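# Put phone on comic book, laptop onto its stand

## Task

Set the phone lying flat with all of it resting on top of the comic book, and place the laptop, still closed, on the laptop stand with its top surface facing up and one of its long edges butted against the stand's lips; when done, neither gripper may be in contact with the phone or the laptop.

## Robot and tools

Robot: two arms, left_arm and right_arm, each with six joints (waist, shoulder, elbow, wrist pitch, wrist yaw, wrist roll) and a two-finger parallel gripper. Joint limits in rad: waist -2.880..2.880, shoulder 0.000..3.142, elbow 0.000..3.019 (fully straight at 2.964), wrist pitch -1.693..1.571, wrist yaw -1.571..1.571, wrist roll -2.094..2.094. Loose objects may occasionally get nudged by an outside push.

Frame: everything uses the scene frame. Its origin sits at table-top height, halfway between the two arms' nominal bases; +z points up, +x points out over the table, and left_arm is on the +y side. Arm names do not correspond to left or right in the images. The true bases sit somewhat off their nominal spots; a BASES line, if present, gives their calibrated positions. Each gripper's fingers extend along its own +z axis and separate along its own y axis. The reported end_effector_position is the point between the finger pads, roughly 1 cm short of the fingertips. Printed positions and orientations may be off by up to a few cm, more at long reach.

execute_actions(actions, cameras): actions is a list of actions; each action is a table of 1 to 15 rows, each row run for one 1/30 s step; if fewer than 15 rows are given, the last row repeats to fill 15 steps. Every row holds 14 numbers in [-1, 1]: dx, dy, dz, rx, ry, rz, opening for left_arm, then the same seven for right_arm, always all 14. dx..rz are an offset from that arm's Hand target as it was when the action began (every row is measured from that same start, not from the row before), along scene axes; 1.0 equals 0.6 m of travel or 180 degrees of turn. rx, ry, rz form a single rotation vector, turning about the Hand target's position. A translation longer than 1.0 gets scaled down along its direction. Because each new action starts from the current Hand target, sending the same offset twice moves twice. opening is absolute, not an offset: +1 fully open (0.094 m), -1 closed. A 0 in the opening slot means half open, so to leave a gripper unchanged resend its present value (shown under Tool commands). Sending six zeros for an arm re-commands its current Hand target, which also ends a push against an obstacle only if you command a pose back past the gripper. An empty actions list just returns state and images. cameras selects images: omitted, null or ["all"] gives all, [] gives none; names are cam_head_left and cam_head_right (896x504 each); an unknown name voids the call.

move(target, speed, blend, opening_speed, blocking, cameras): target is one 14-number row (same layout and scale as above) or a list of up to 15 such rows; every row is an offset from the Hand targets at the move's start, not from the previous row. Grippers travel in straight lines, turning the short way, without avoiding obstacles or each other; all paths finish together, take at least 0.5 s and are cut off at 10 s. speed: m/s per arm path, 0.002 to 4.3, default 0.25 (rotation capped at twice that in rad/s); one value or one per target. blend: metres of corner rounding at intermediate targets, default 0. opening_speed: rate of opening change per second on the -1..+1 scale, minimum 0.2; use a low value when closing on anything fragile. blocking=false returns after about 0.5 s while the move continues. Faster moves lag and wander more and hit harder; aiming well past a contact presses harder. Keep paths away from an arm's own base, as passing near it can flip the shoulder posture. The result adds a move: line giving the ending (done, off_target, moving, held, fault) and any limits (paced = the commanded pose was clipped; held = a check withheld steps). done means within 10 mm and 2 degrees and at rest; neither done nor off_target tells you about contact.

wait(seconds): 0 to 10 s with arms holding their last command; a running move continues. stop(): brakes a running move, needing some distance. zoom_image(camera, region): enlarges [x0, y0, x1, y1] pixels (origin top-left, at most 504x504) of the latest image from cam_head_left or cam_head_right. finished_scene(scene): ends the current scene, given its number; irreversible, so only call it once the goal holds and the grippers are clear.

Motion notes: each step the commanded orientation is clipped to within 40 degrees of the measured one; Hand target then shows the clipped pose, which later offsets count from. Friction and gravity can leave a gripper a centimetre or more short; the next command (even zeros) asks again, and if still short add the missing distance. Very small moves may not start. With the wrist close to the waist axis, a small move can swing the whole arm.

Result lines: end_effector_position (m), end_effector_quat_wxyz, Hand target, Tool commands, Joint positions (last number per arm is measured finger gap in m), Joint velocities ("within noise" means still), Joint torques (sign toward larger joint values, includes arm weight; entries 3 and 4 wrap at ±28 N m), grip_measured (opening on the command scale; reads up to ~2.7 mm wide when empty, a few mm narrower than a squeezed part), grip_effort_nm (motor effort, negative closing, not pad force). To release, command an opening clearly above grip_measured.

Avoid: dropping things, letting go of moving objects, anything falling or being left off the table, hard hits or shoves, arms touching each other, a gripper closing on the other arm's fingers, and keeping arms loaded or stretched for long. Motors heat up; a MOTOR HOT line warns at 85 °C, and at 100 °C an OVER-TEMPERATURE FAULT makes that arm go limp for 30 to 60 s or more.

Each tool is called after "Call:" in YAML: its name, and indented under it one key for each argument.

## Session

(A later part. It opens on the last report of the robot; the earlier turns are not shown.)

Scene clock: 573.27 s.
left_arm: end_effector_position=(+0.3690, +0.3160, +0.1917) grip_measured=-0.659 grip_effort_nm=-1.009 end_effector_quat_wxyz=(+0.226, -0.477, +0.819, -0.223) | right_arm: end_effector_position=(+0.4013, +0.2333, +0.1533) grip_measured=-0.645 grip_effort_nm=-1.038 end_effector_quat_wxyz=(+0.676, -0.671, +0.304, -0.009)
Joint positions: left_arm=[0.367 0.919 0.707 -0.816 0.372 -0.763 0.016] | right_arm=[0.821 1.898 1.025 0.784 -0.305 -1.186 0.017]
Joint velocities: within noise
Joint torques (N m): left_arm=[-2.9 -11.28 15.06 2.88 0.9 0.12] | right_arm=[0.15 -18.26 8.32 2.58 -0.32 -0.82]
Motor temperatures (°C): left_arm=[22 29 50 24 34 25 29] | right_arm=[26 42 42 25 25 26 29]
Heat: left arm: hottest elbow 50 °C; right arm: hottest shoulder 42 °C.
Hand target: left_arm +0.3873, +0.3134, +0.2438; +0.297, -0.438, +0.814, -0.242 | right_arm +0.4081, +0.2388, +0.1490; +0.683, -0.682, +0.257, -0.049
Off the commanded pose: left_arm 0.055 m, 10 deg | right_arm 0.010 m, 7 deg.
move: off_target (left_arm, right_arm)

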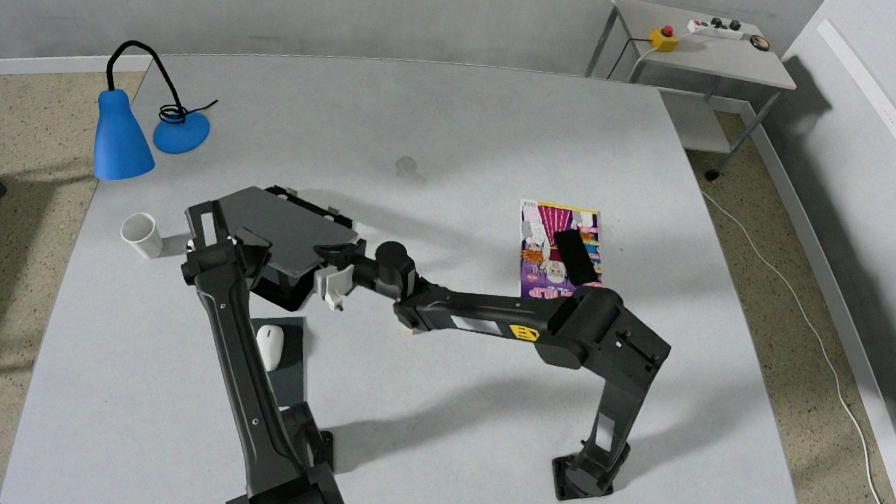

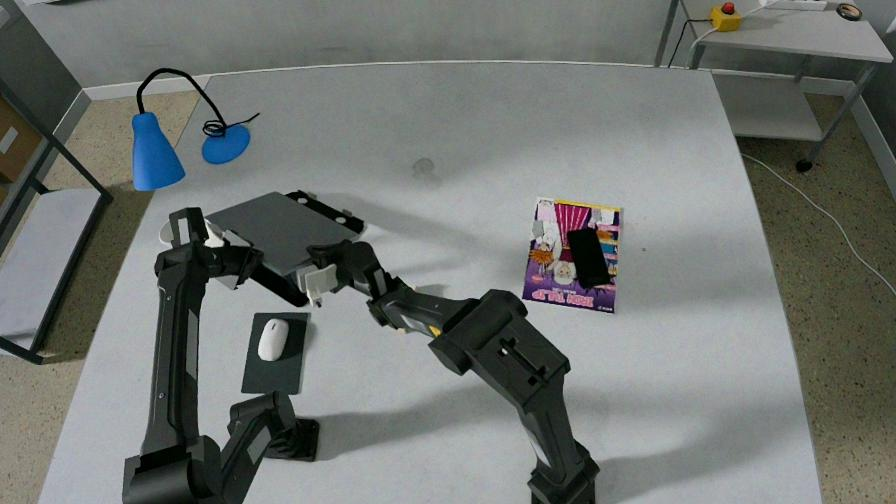

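Call:
move:
  target:
    - [0.03,-0.016,-0.015,0,0,0,-0.88,0.03,-0.016,0,0,0,0,-0.85]
    - [0.03,-0.016,-0.06,0,0,0,-0.88,0.03,-0.016,-0.06,0,0,0,-0.85]
  speed: 0.1

Call:
zoom_image:
  camera: "cam_head_left"
  region: [180, 160, 390, 310]

Call:
zoom_image:
  camera: "cam_head_right"
  region: [200, 160, 410, 310]

Scene clock: 578.77 s.
left_arm: end_effector_position=(+0.3816, +0.3042, +0.1718) grip_measured=-0.663 grip_effort_nm=-1.004 end_effector_quat_wxyz=(+0.241, -0.471, +0.818, -0.225) | right_arm: end_effector_position=(+0.4153, +0.2231, +0.1275) grip_measured=-0.645 grip_effort_nm=-1.043 end_effector_quat_wxyz=(+0.686, -0.664, +0.296, -0.009)
Joint positions: left_arm=[0.308 0.941 0.652 -0.69 0.341 -0.813 0.016] | right_arm=[0.787 1.973 1.025 0.887 -0.345 -1.186 0.017]
Joint velocities: within noise
Joint torques (N m): left_arm=[-3.08 -8.7 14.32 3.38 0.58 0.18] | right_arm=[-0.03 -17.14 8.91 1.89 -0.26 -0.83]
Motor temperatures (°C): left_arm=[22 29 50 24 34 24 29] | right_arm=[26 43 42 25 25 26 29]
Heat: left arm: hottest elbow 50 °C; right arm: hottest shoulder 43 °C.
Hand target: left_arm +0.4054, +0.3038, +0.2079; +0.297, -0.438, +0.814, -0.241 | right_arm +0.4261, +0.2292, +0.1128; +0.683, -0.682, +0.257, -0.049
Off the commanded pose: left_arm 0.043 m, 8 deg | right_arm 0.019 m, 7 deg.
move: off_target (left_arm, right_arm)

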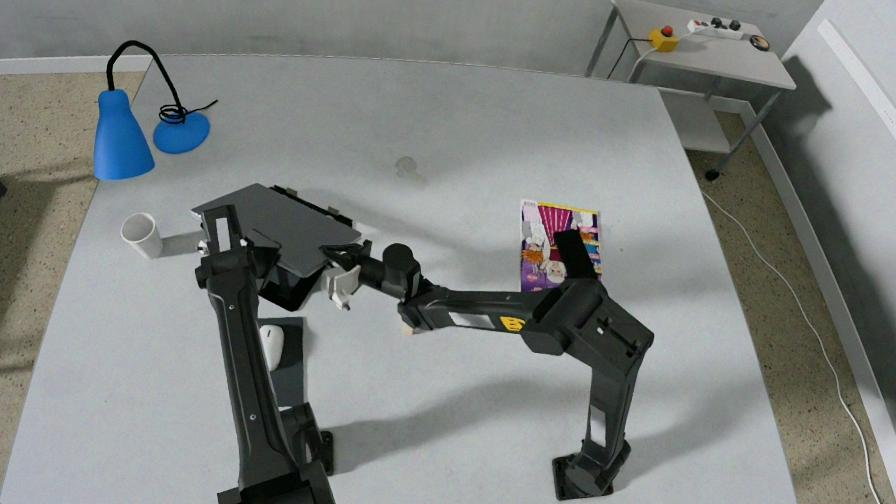

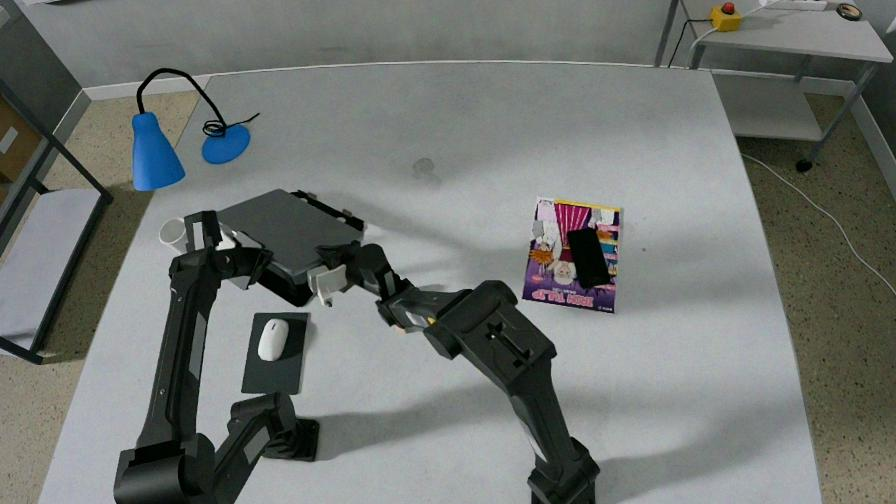

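Scaled by 2.400.

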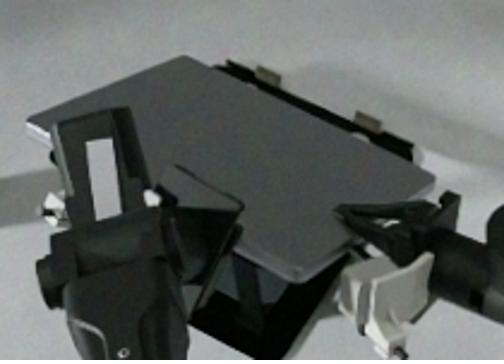

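Scaled by 2.400.

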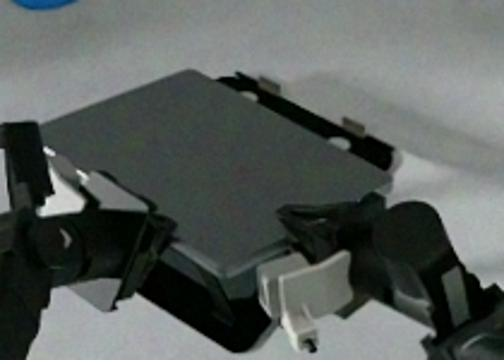

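Call:
move:
  target:
    - [0.004,-0.012,-0.045,0,0,0.016,-0.88,0.02,-0.011,-0.05,0,0,0.016,-0.85]
  speed: 0.1

Call:
zoom_image:
  camera: "cam_head_left"
  region: [180, 160, 390, 310]

Call:
zoom_image:
  camera: "cam_head_right"
  region: [200, 160, 410, 310]

Scene clock: 582.63 s.
left_arm: end_effector_position=(+0.3918, +0.2964, +0.1572) grip_measured=-0.667 grip_effort_nm=-1.004 end_effector_quat_wxyz=(+0.265, -0.477, +0.808, -0.223) | right_arm: end_effector_position=(+0.4296, +0.2183, +0.1098) grip_measured=-0.640 grip_effort_nm=-1.033 end_effector_quat_wxyz=(+0.696, -0.664, +0.275, +0.005)
Joint positions: left_arm=[0.253 0.952 0.6 -0.563 0.285 -0.883 0.016] | right_arm=[0.748 2.043 1.056 0.951 -0.432 -1.185 0.017]
Joint velocities: within noise
Joint torques (N m): left_arm=[-2.02 -7.47 12.56 2.85 0.12 0.1] | right_arm=[-0.03 -16.79 8.25 1.46 -0.37 -0.88]
Motor temperatures (°C): left_arm=[22 29 50 24 33 24 29] | right_arm=[26 43 42 25 25 27 29]
Heat: left arm: hottest elbow 50 °C; right arm: hottest shoulder 43 °C.
Hand target: left_arm +0.4078, +0.2966, +0.1810; +0.303, -0.458, +0.802, -0.234 | right_arm +0.4382, +0.2225, +0.0828; +0.684, -0.689, +0.240, -0.032
Off the commanded pose: left_arm 0.029 m, 5 deg | right_arm 0.029 m, 7 deg.
move: off_target (left_arm, right_arm)

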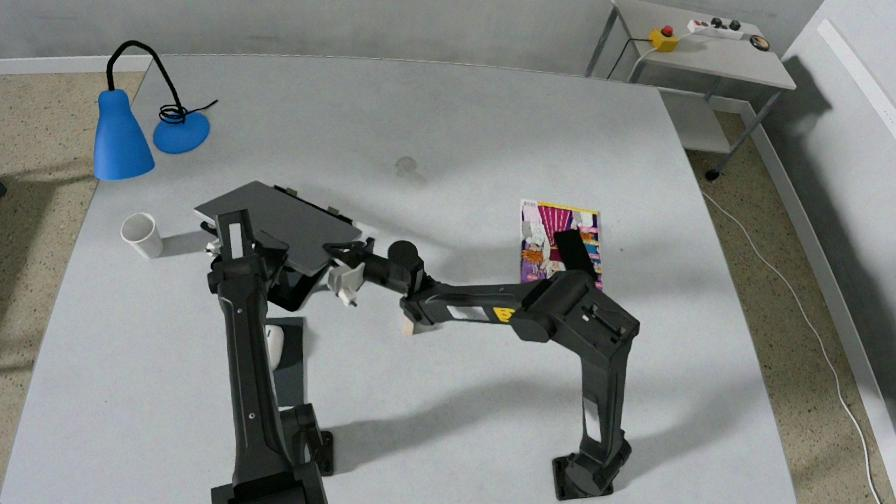

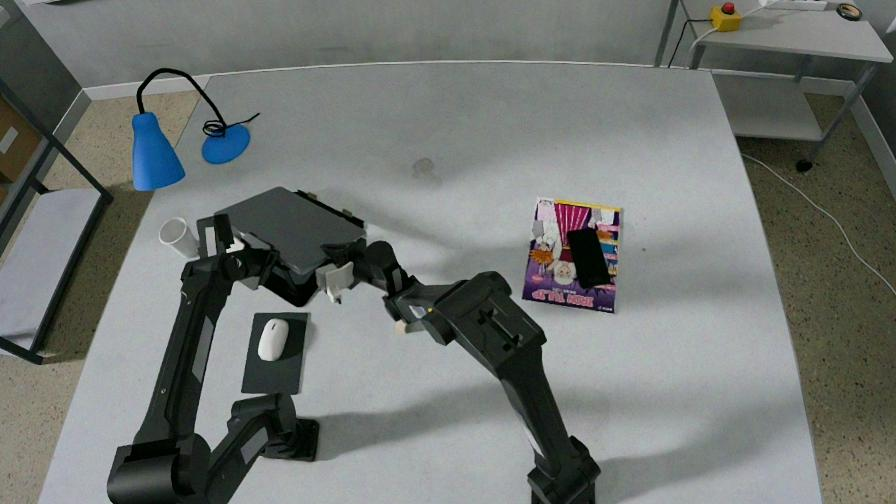

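Scaled by 2.400.

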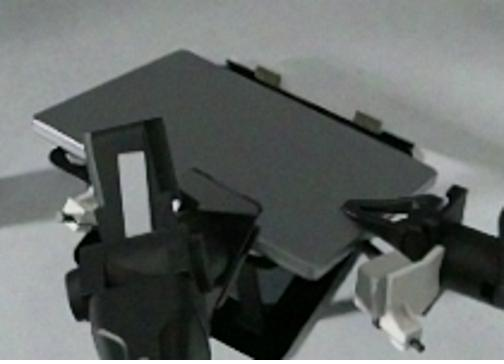

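Scaled by 2.400.

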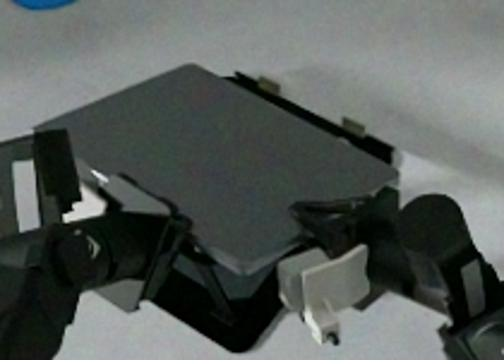

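Call:
move:
  target:
    - [0,0,-0.035,0,0,0,-0.88,0,0,-0.025,0,0,0,-0.85]
  speed: 0.08

Call:
zoom_image:
  camera: "cam_head_left"
  region: [180, 160, 390, 310]

Call:
zoom_image:
  camera: "cam_head_right"
  region: [200, 160, 410, 310]

Scene clock: 587.03 s.
left_arm: end_effector_position=(+0.3983, +0.2970, +0.1512) grip_measured=-0.673 grip_effort_nm=-1.004 end_effector_quat_wxyz=(+0.281, -0.475, +0.801, -0.230) | right_arm: end_effector_position=(+0.4364, +0.2178, +0.1046) grip_measured=-0.640 grip_effort_nm=-1.038 end_effector_quat_wxyz=(+0.701, -0.659, +0.273, +0.000)
Joint positions: left_arm=[0.249 0.965 0.573 -0.482 0.285 -0.896 0.015] | right_arm=[0.741 2.07 1.07 0.98 -0.432 -1.185 0.017]
Joint velocities: within noise
Joint torques (N m): left_arm=[-1.73 -6.53 10.99 3 0.07 0.2] | right_arm=[0.5 -16.79 7.23 1.52 -0.41 -0.88]
Motor temperatures (°C): left_arm=[22 29 49 24 33 24 29] | right_arm=[26 42 42 25 25 27 29]
Heat: left arm: hottest elbow 49 °C; right arm: hottest shoulder 42 °C.
Hand target: left_arm +0.4078, +0.2966, +0.1600; +0.303, -0.458, +0.802, -0.234 | right_arm +0.4380, +0.2227, +0.0680; +0.684, -0.689, +0.239, -0.031
Off the commanded pose: left_arm 0.013 m, 3 deg | right_arm 0.037 m, 7 deg.
move: off_target (left_arm, right_arm)

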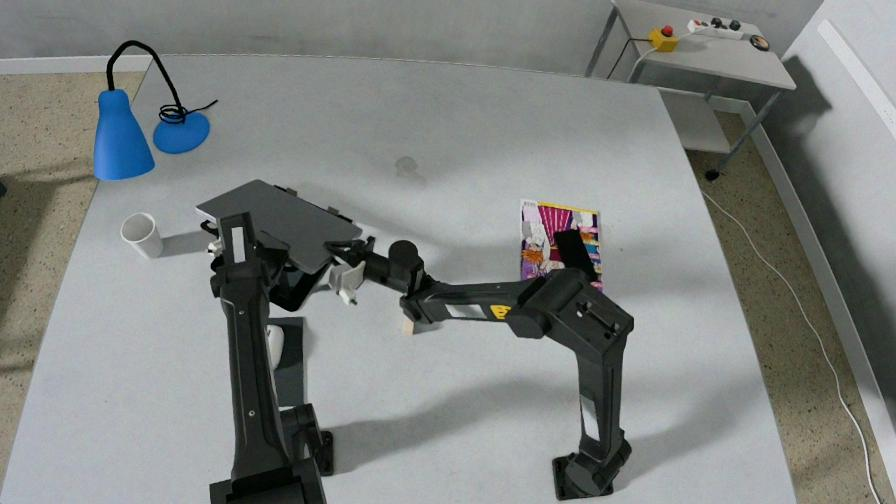

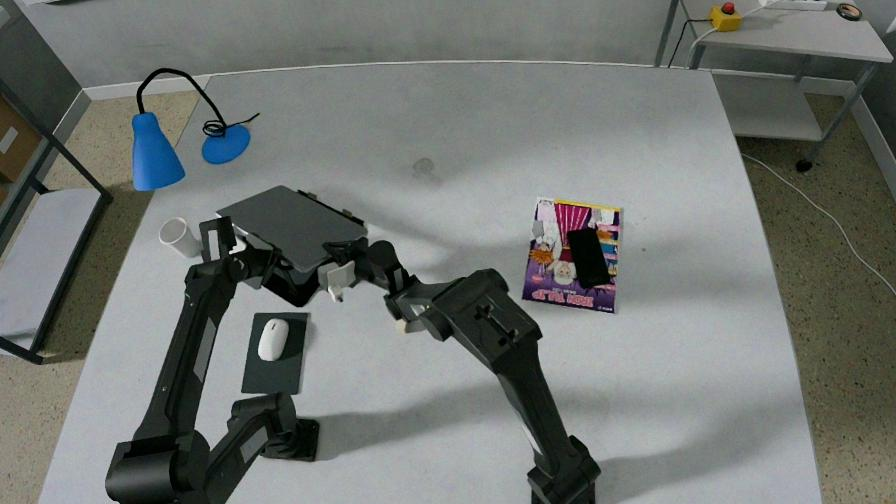

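Scaled by 2.400.

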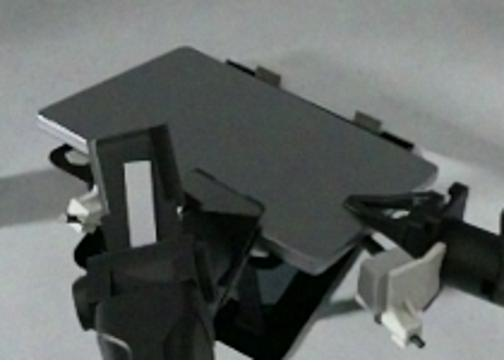

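Scaled by 2.400.

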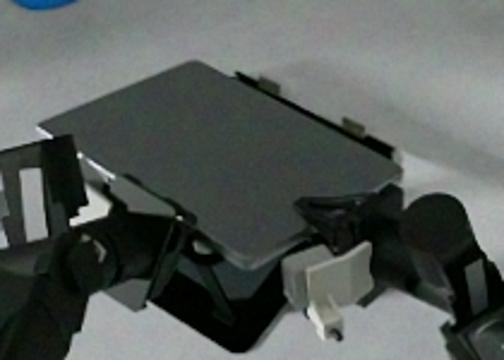

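Call:
move:
  target:
    - [0,0,0,0,0,0,-0.88,-0.0027,-0.0082,0.057,0.026,0.025,-0.006,-0.85]
  speed: 0.08
  cameras: []

Call:
move:
  target:
    - [0,0,0,0,0,0,-0.88,0,0,0,0,0,0,-0.15]
  opening_speed: 0.5

Call:
zoom_image:
  camera: "cam_head_left"
  region: [180, 160, 390, 310]

Call:
zoom_image:
  camera: "cam_head_right"
  region: [200, 160, 410, 310]

Scene clock: 594.97 s.
left_arm: end_effector_position=(+0.3991, +0.2969, +0.1510) grip_measured=-0.673 grip_effort_nm=-1.009 end_effector_quat_wxyz=(+0.282, -0.475, +0.801, -0.230) | right_arm: end_effector_position=(+0.4375, +0.2174, +0.1051) grip_measured=-0.648 grip_effort_nm=-1.033 end_effector_quat_wxyz=(+0.702, -0.650, +0.290, +0.014)
Joint positions: left_arm=[0.249 0.967 0.572 -0.477 0.285 -0.896 0.015] | right_arm=[0.741 2.071 1.07 0.984 -0.425 -1.138 0.017]
Joint velocities: within noise
Joint torques (N m): left_arm=[-2.14 -6.18 11 2.56 0.02 0.22] | right_arm=[0.44 -21.66 6.01 1.63 -0.12 -0.21]
Motor temperatures (°C): left_arm=[22 28 48 24 32 24 29] | right_arm=[26 42 42 25 25 27 29]
Heat: left arm: hottest elbow 48 °C; right arm: hottest shoulder 42 °C.
Hand target: left_arm +0.4078, +0.2966, +0.1599; +0.303, -0.458, +0.802, -0.234 | right_arm +0.4363, +0.2178, +0.1020; +0.701, -0.659, +0.274, -0.001
Off the commanded pose: left_arm 0.013 m, 3 deg | right_arm 0.003 m, 3 deg.
move: off_target (left_arm, right_arm)
No camera images: "cameras" was empty.

Scene clock: 596.70 s.
left_arm: end_effector_position=(+0.4001, +0.2970, +0.1511) grip_measured=-0.675 grip_effort_nm=-1.009 end_effector_quat_wxyz=(+0.284, -0.474, +0.801, -0.231) | right_arm: end_effector_position=(+0.4373, +0.2175, +0.1052) grip_measured=-0.152 grip_effort_nm=0.066 end_effector_quat_wxyz=(+0.702, -0.656, +0.276, +0.000)
Joint positions: left_arm=[0.248 0.969 0.572 -0.472 0.285 -0.896 0.015] | right_arm=[0.741 2.071 1.07 0.985 -0.427 -1.178 0.04]
Joint velocities: within noise
Joint torques (N m): left_arm=[-2.2 -5.89 10.85 2.45 0.11 0.24] | right_arm=[0.56 -21.48 6 1.65 -0.06 0.14]
Motor temperatures (°C): left_arm=[22 28 48 24 32 24 29] | right_arm=[26 42 42 25 25 27 29]
Heat: left arm: hottest elbow 48 °C; right arm: hottest shoulder 42 °C.
Hand target: left_arm +0.4078, +0.2966, +0.1600; +0.303, -0.458, +0.802, -0.234 | right_arm +0.4364, +0.2178, +0.1021; +0.701, -0.659, +0.274, -0.001
Off the commanded pose: left_arm 0.012 m, 3 deg | right_arm 0.003 m, 0 deg.
move: off_target (left_arm)

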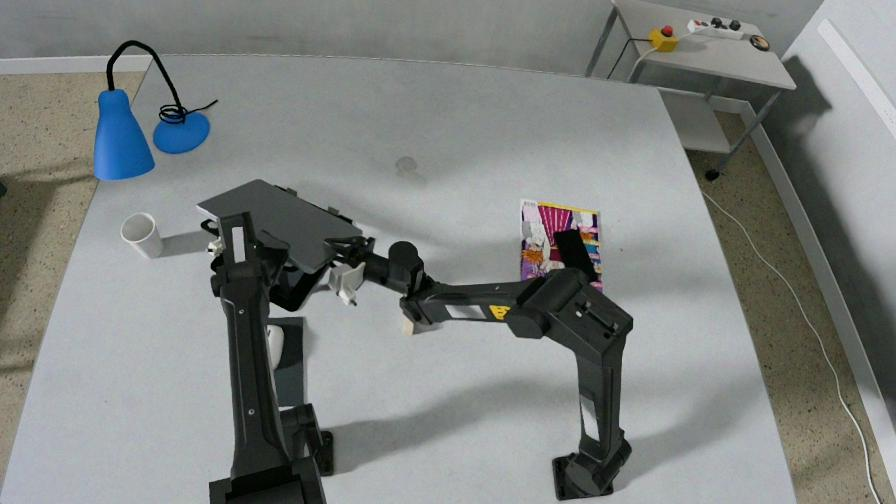

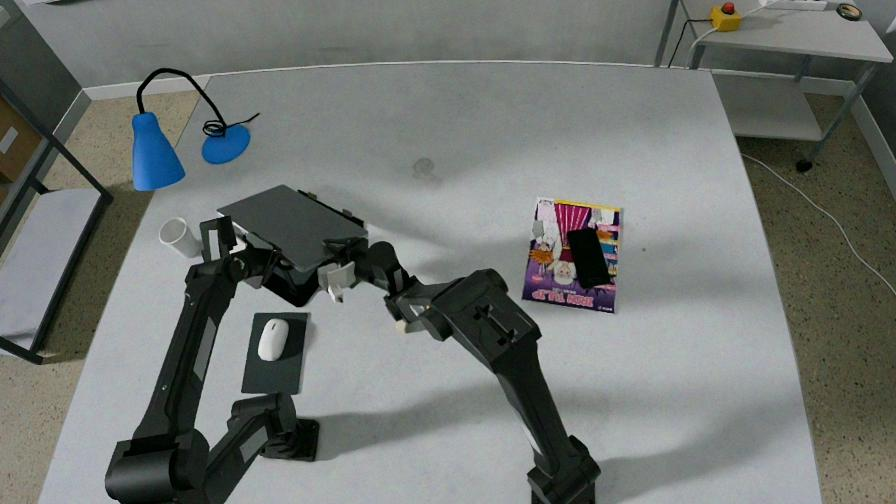

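Scaled by 2.400.

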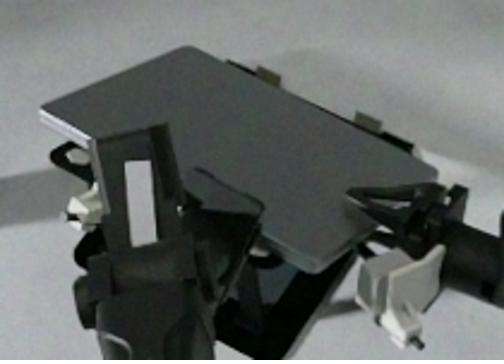

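Scaled by 2.400.

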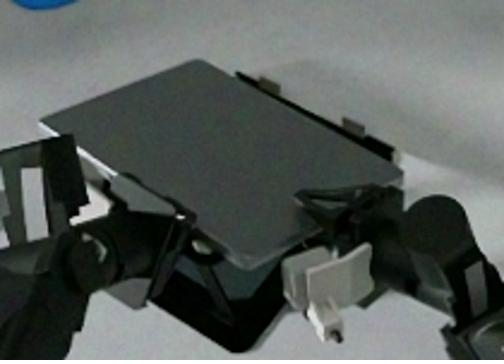

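Call:
move:
  target:
    - [0,0,0,0,0,0,-0.88,-0.03,-0.07,0,0,0,0,-0.15]
    - [0,0,0,0,0,0,-0.88,-0.08,-0.19,0.06,0,0,0,-0.15]
  speed: 0.1

Call:
zoom_image:
  camera: "cam_head_left"
  region: [180, 160, 390, 310]

Call:
zoom_image:
  camera: "cam_head_right"
  region: [200, 160, 410, 310]

Scene clock: 601.87 s.
left_arm: end_effector_position=(+0.4001, +0.2969, +0.1509) grip_measured=-0.676 grip_effort_nm=-1.009 end_effector_quat_wxyz=(+0.284, -0.474, +0.801, -0.231) | right_arm: end_effector_position=(+0.3875, +0.1111, +0.1329) grip_measured=-0.151 grip_effort_nm=0.042 end_effector_quat_wxyz=(+0.697, -0.662, +0.277, +0.007)
Joint positions: left_arm=[0.248 0.969 0.572 -0.471 0.285 -0.896 0.015] | right_arm=[0.635 1.834 0.748 1.052 -0.544 -1.181 0.04]
Joint velocities: within noise
Joint torques (N m): left_arm=[-1.9 -6.95 11.25 2.58 0.03 0.24] | right_arm=[-0.38 -18.32 4.45 2.02 -0.08 0.15]
Motor temperatures (°C): left_arm=[22 28 48 24 32 24 29] | right_arm=[26 41 41 25 25 26 28]
Heat: left arm: hottest elbow 48 °C; right arm: hottest shoulder 41 °C.
Hand target: left_arm +0.4077, +0.2965, +0.1599; +0.303, -0.458, +0.802, -0.234 | right_arm +0.3885, +0.1037, +0.1381; +0.701, -0.658, +0.274, -0.001
Off the commanded pose: left_arm 0.012 m, 3 deg | right_arm 0.009 m, 1 deg.
move: off_target (left_arm)

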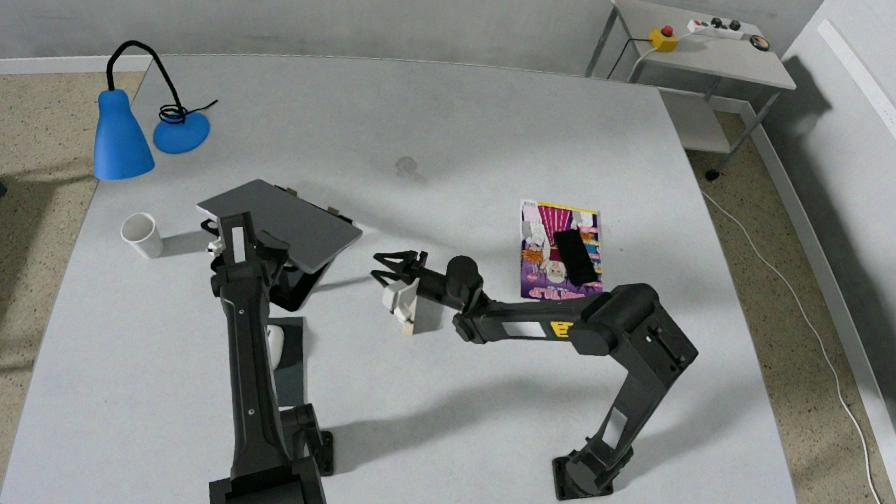

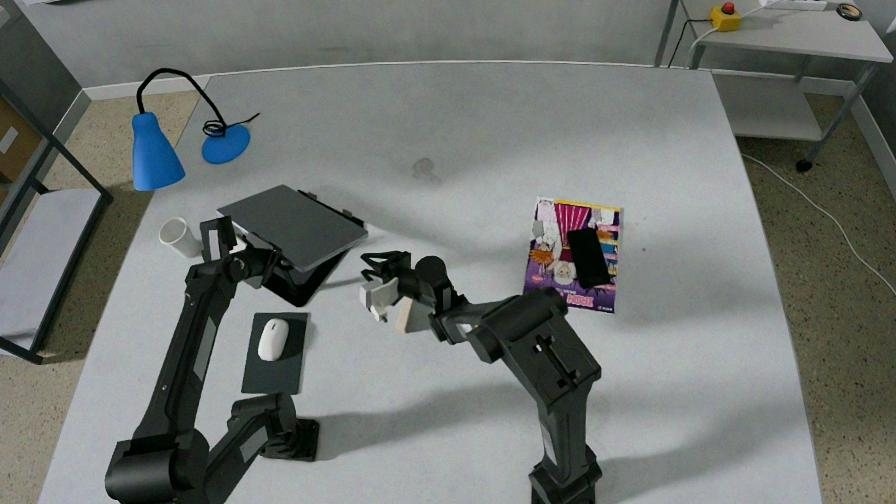

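Scaled by 2.400.

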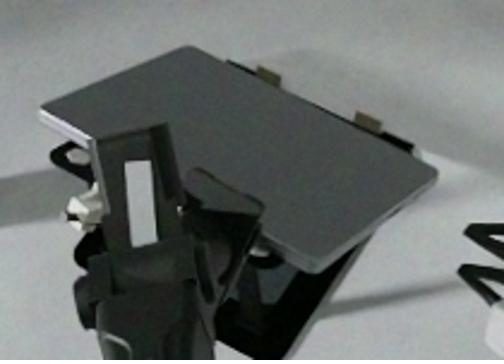

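Scaled by 2.400.

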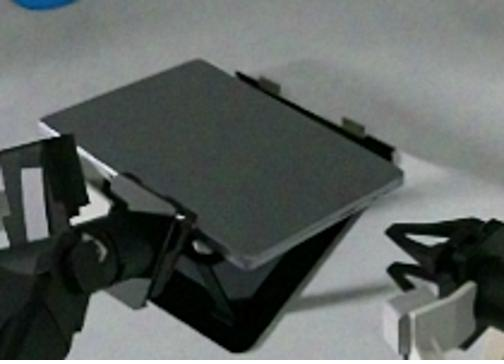

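Call:
move:
  target:
    - [-0.0127,0,-0.01,0,0,0,-0.88,0,0,0,0,0,0,-0.15]
  speed: 0.08
  cameras: []

Call:
move:
  target:
    - [0,0,0,0,0,0,-0.1,0,0,0,0,0,0,-0.15]
  opening_speed: 0.3

Call:
zoom_image:
  camera: "cam_head_left"
  region: [180, 160, 390, 310]

Call:
zoom_image:
  camera: "cam_head_right"
  region: [200, 160, 410, 310]

Scene clock: 606.53 s.
left_arm: end_effector_position=(+0.4008, +0.2968, +0.1496) grip_measured=-0.676 grip_effort_nm=-1.009 end_effector_quat_wxyz=(+0.288, -0.472, +0.800, -0.233) | right_arm: end_effector_position=(+0.3874, +0.1111, +0.1329) grip_measured=-0.151 grip_effort_nm=0.042 end_effector_quat_wxyz=(+0.697, -0.662, +0.277, +0.007)
Joint positions: left_arm=[0.248 0.969 0.563 -0.451 0.287 -0.896 0.015] | right_arm=[0.635 1.834 0.748 1.052 -0.545 -1.181 0.04]
Joint velocities: within noise
Joint torques (N m): left_arm=[-1.26 -7.24 9.5 2.24 0.15 0.29] | right_arm=[-0.32 -18.26 4.44 2 -0.07 0.15]
Motor temperatures (°C): left_arm=[22 28 47 24 32 24 29] | right_arm=[26 42 40 25 25 26 28]
Heat: left arm: hottest elbow 47 °C; right arm: hottest shoulder 42 °C.
Hand target: left_arm +0.4002, +0.2965, +0.1540; +0.303, -0.458, +0.802, -0.234 | right_arm +0.3885, +0.1037, +0.1381; +0.701, -0.658, +0.274, -0.001
Off the commanded pose: left_arm 0.004 m, 2 deg | right_arm 0.009 m, 1 deg.
move: done
No camera images: "cameras" was empty.

Scene clock: 609.43 s.
left_arm: end_effector_position=(+0.4041, +0.2959, +0.1595) grip_measured=-0.103 grip_effort_nm=0.164 end_effector_quat_wxyz=(+0.305, -0.459, +0.799, -0.240) | right_arm: end_effector_position=(+0.3874, +0.1111, +0.1329) grip_measured=-0.151 grip_effort_nm=0.042 end_effector_quat_wxyz=(+0.697, -0.662, +0.277, +0.007)
Joint positions: left_arm=[0.248 0.952 0.563 -0.43 0.298 -0.884 0.042] | right_arm=[0.635 1.834 0.748 1.052 -0.545 -1.181 0.04]
Joint velocities: within noise
Joint torques (N m): left_arm=[-1.73 -5.42 9.8 1.43 -0.17 0.18] | right_arm=[-0.5 -18.26 4.45 2.02 -0.08 0.15]
Motor temperatures (°C): left_arm=[22 28 47 24 32 24 29] | right_arm=[26 42 40 25 24 26 28]
Heat: left arm: hottest elbow 47 °C; right arm: hottest shoulder 42 °C.
Hand target: left_arm +0.4002, +0.2965, +0.1539; +0.303, -0.458, +0.802, -0.234 | right_arm +0.3885, +0.1037, +0.1381; +0.701, -0.658, +0.274, -0.001
Off the commanded pose: left_arm 0.007 m, 1 deg | right_arm 0.009 m, 1 deg.
move: done

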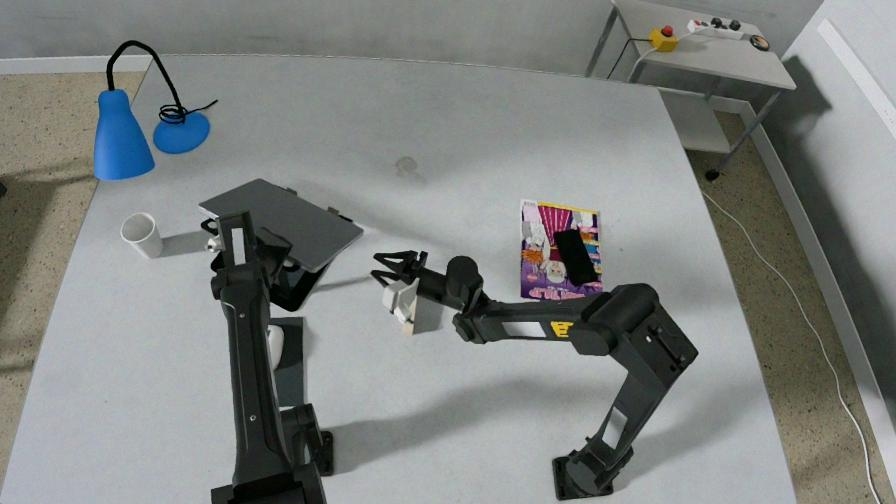

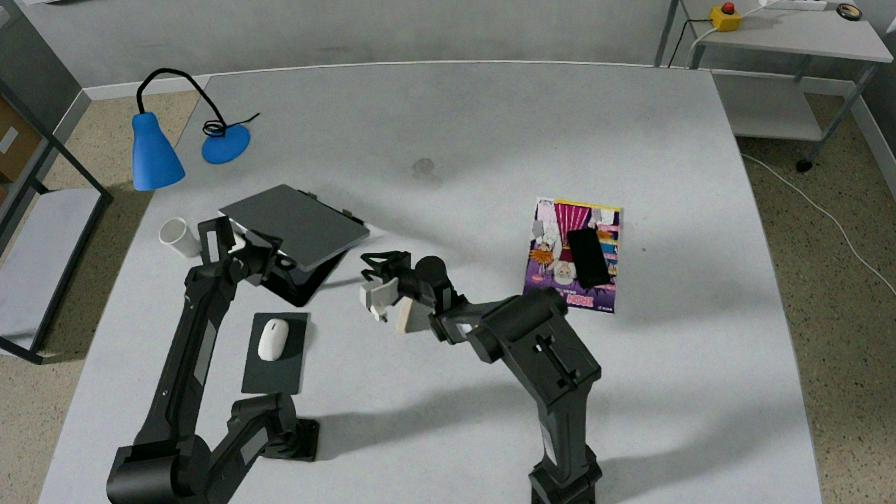

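Scaled by 2.400.

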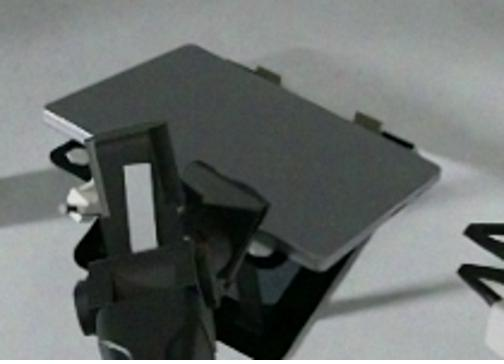

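Scaled by 2.400.

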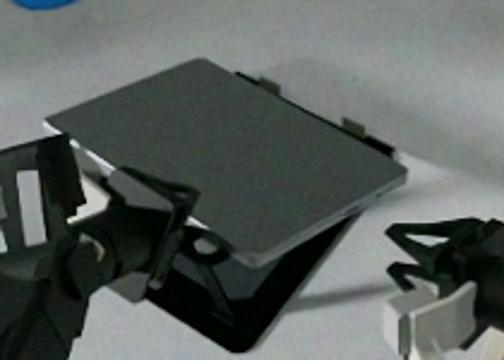

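Call:
move:
  target:
    - [-0.09,0.013,0.085,0,0,0,-0.1,0,0,0,0,0,0,-0.15]
    - [-0.2,0.03,0.16,0,0,0,-0.1,0,0,0,0,0,0,-0.15]
  speed: 0.12

Call:
zoom_image:
  camera: "cam_head_left"
  region: [180, 160, 390, 310]

Call:
zoom_image:
  camera: "cam_head_right"
  region: [200, 160, 410, 310]

Call:
zoom_image:
  camera: "cam_head_left"
  region: [260, 165, 380, 250]

Call:
zoom_image:
  camera: "cam_head_right"
  region: [270, 170, 390, 255]

Scene clock: 615.67 s.
left_arm: end_effector_position=(+0.2721, +0.3049, +0.2097) grip_measured=-0.102 grip_effort_nm=0.129 end_effector_quat_wxyz=(+0.266, -0.470, +0.807, -0.238) | right_arm: end_effector_position=(+0.3874, +0.1111, +0.1329) grip_measured=-0.151 grip_effort_nm=0.042 end_effector_quat_wxyz=(+0.697, -0.662, +0.277, +0.007)
Joint positions: left_arm=[0.557 0.547 0.586 -1.048 0.491 -0.615 0.042] | right_arm=[0.635 1.834 0.748 1.052 -0.545 -1.181 0.04]
Joint velocities: within noise
Joint torques (N m): left_arm=[-0.5 -2.08 18.17 0.96 0.32 0.16] | right_arm=[-0.32 -18.37 4.45 2.03 -0.07 0.15]
Motor temperatures (°C): left_arm=[22 28 46 24 32 24 29] | right_arm=[26 42 39 25 24 26 28]
Heat: left arm: hottest elbow 46 °C; right arm: hottest shoulder 42 °C.
Hand target: left_arm +0.2801, +0.3146, +0.2499; +0.303, -0.458, +0.802, -0.234 | right_arm +0.3885, +0.1037, +0.1381; +0.701, -0.658, +0.274, -0.001
Off the commanded pose: left_arm 0.042 m, 5 deg | right_arm 0.009 m, 1 deg.
move: off_target (left_arm)

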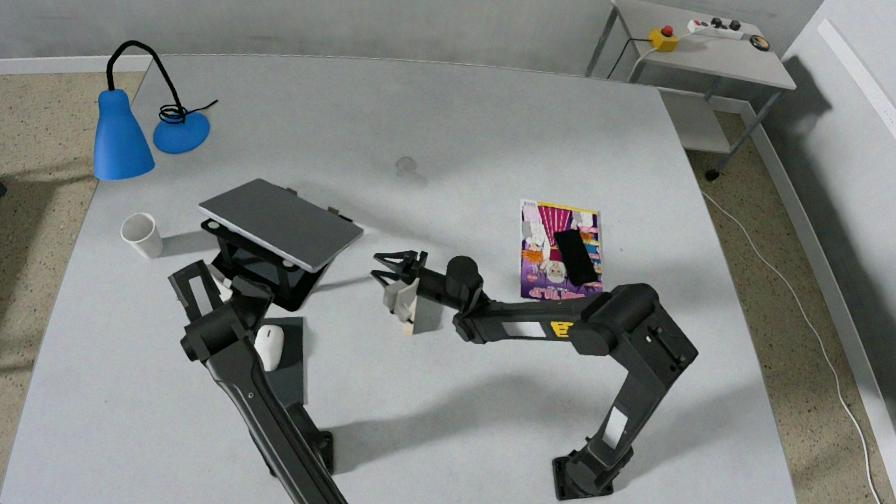

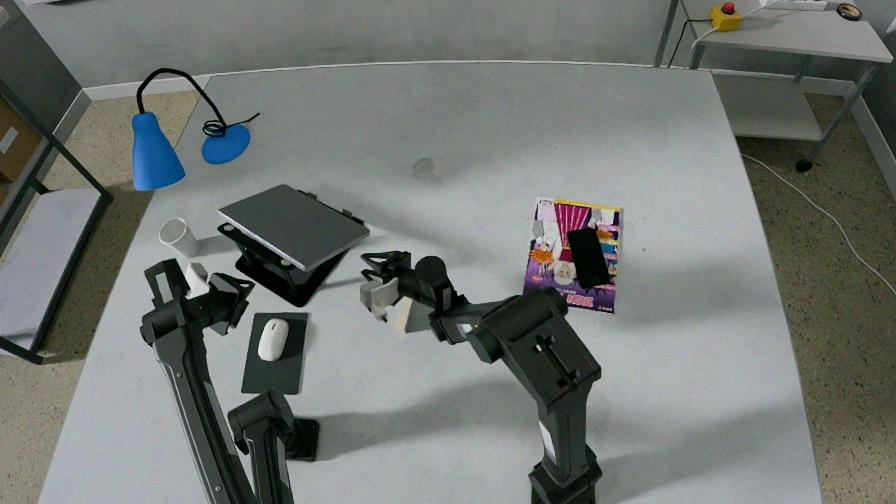

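Scaled by 2.400.

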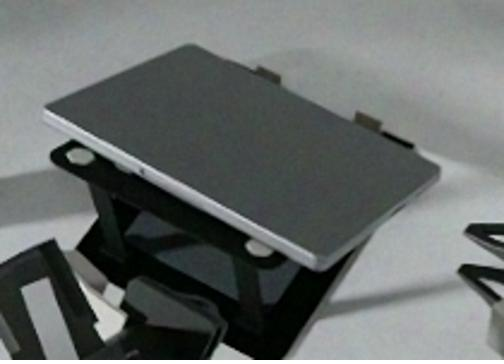

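Scaled by 2.400.

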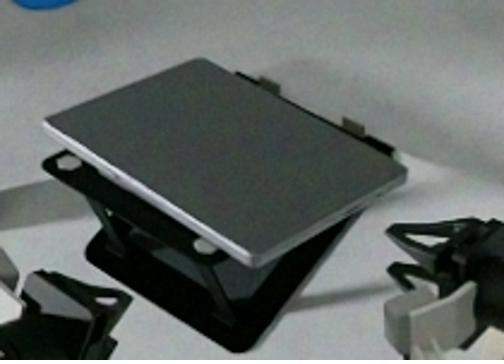

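Scaled by 4.200.

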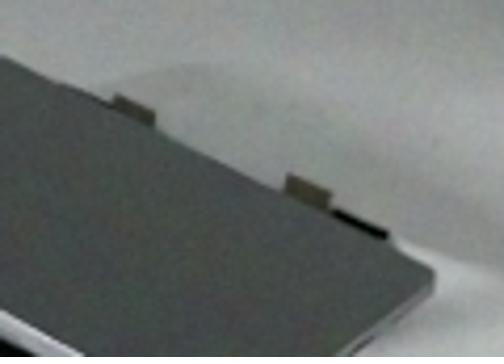

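Scaled by 4.200.

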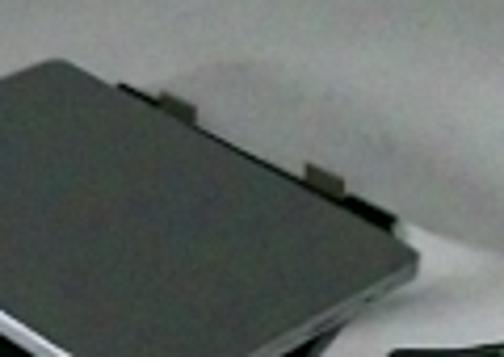

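Call:
move:
  target:
    - [0.123,-0.047,-0.04,0,0,0,-1,0,0,0,0,0,0,-0.15]
  speed: 0.15

Call:
zoom_image:
  camera: "cam_head_left"
  region: [180, 160, 390, 310]

Call:
zoom_image:
  camera: "cam_head_right"
  region: [200, 160, 410, 310]

Scene clock: 627.40 s.
left_arm: end_effector_position=(+0.3361, +0.2855, +0.1973) grip_measured=-0.981 grip_effort_nm=-1.004 end_effector_quat_wxyz=(+0.277, -0.469, +0.808, -0.226) | right_arm: end_effector_position=(+0.3874, +0.1111, +0.1329) grip_measured=-0.151 grip_effort_nm=0.046 end_effector_quat_wxyz=(+0.697, -0.662, +0.277, +0.007)
Joint positions: left_arm=[0.28 0.7 0.586 -0.783 0.305 -0.851 0.001] | right_arm=[0.635 1.834 0.748 1.052 -0.545 -1.181 0.04]
Joint velocities: within noise
Joint torques (N m): left_arm=[-2.73 -2.37 16.36 1.95 -0.08 -0.05] | right_arm=[-0.44 -18.26 4.42 2.02 -0.07 0.15]
Motor temperatures (°C): left_arm=[22 28 46 24 31 24 29] | right_arm=[26 43 38 25 24 25 27]
Heat: left arm: hottest elbow 46 °C; right arm: hottest shoulder 43 °C.
Hand target: left_arm +0.3540, +0.2864, +0.2259; +0.303, -0.458, +0.802, -0.234 | right_arm +0.3885, +0.1037, +0.1381; +0.701, -0.658, +0.274, -0.001
Off the commanded pose: left_arm 0.034 m, 3 deg | right_arm 0.009 m, 1 deg.
move: off_target (left_arm)

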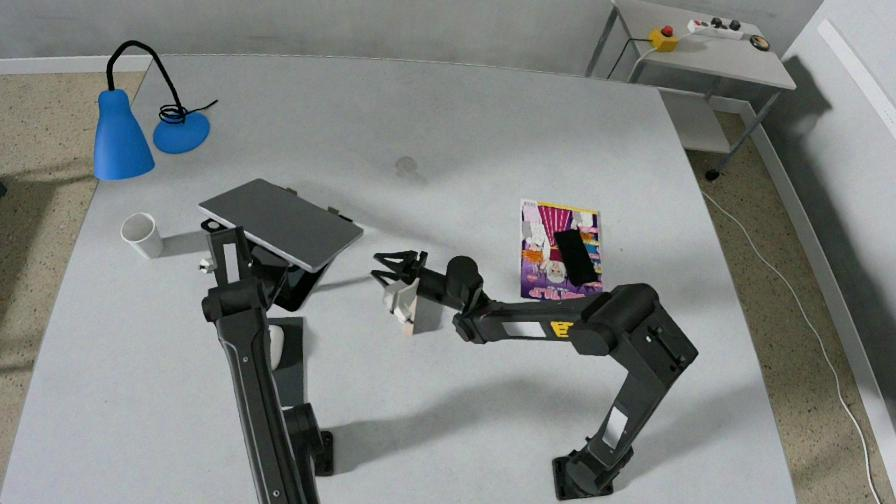

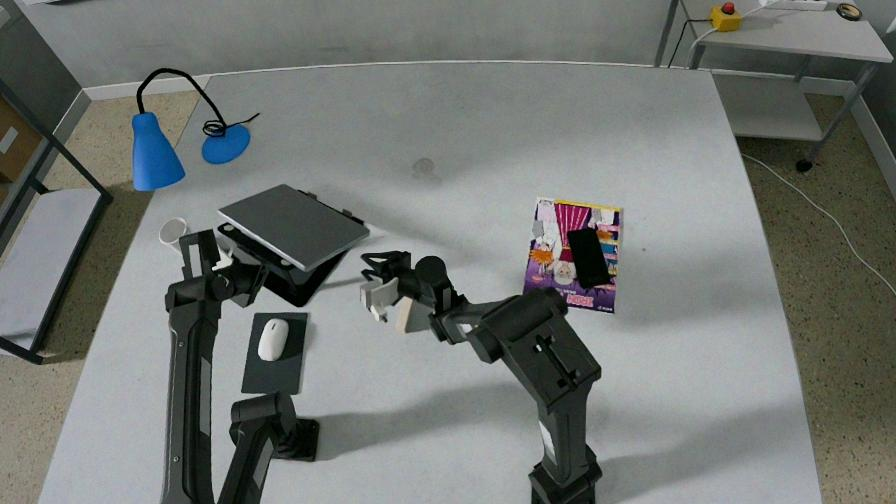

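Scaled by 2.400.

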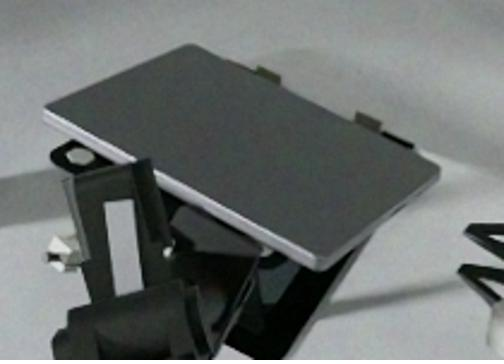

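Scaled by 2.400.

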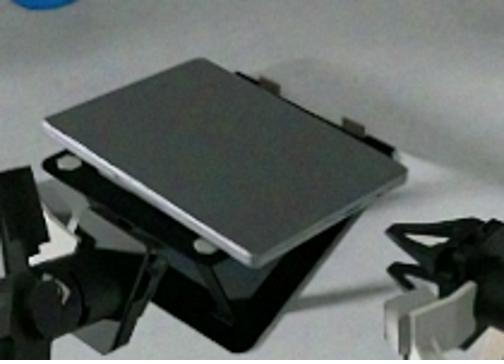

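Call:
move:
  target:
    - [0.01,-0.008,-0.048,0,0,0,-1,0,0,0,0,0,0,-0.15]
  speed: 0.06

Call:
zoom_image:
  camera: "cam_head_left"
  region: [220, 200, 360, 300]

Call:
zoom_image:
  camera: "cam_head_right"
  region: [230, 200, 370, 300]

Scene clock: 630.90 s.
left_arm: end_effector_position=(+0.3574, +0.2855, +0.2025) grip_measured=-0.981 grip_effort_nm=-1.004 end_effector_quat_wxyz=(+0.305, -0.459, +0.801, -0.231) | right_arm: end_effector_position=(+0.3874, +0.1111, +0.1329) grip_measured=-0.151 grip_effort_nm=0.042 end_effector_quat_wxyz=(+0.697, -0.662, +0.277, +0.007)
Joint positions: left_arm=[0.249 0.734 0.586 -0.679 0.283 -0.874 0.001] | right_arm=[0.635 1.834 0.748 1.052 -0.545 -1.181 0.04]
Joint velocities: within noise
Joint torques (N m): left_arm=[-2.55 -2.32 10.26 2.21 -0.04 -0.03] | right_arm=[-0.38 -18.32 4.45 2 -0.07 0.15]
Motor temperatures (°C): left_arm=[22 28 45 24 31 24 29] | right_arm=[26 43 38 25 24 25 27]
Heat: left arm: hottest elbow 45 °C; right arm: hottest shoulder 43 °C.
Hand target: left_arm +0.3600, +0.2816, +0.1972; +0.303, -0.458, +0.802, -0.234 | right_arm +0.3885, +0.1037, +0.1381; +0.701, -0.658, +0.274, -0.001
Off the commanded pose: left_arm 0.007 m, 0 deg | right_arm 0.009 m, 1 deg.
move: done

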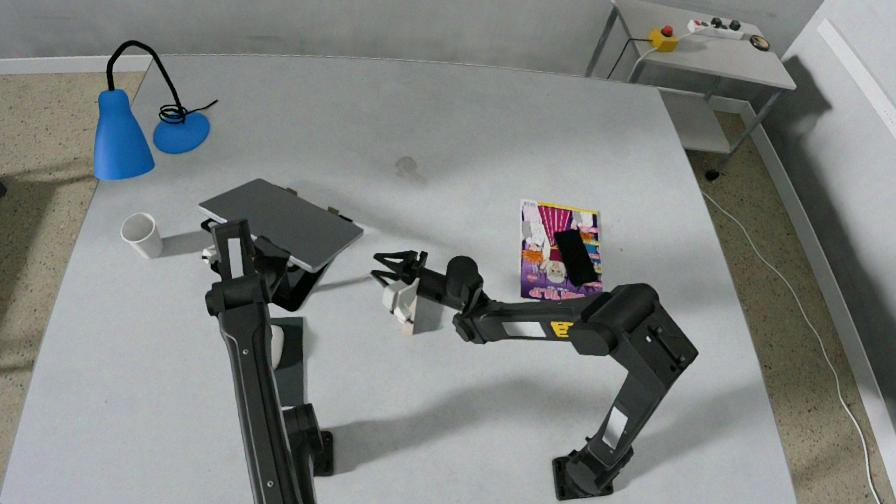

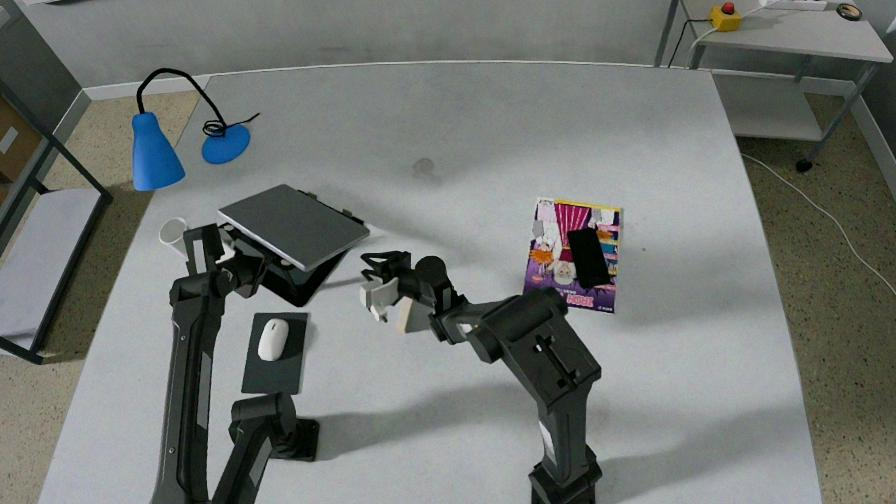

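Scaled by 3.600.

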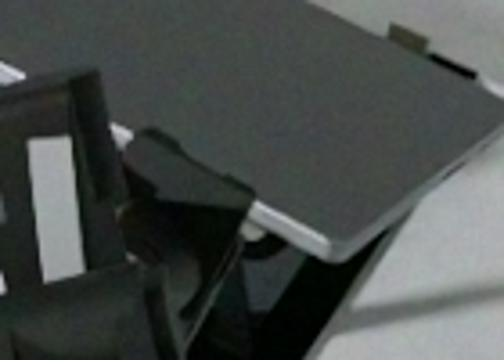

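Scaled by 3.600.

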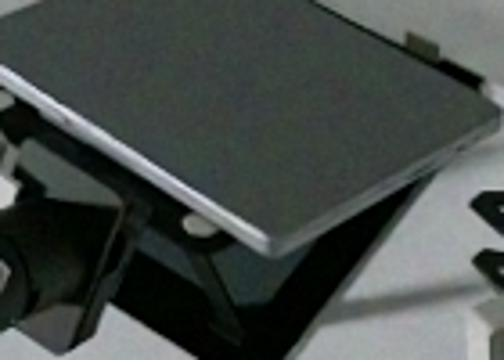

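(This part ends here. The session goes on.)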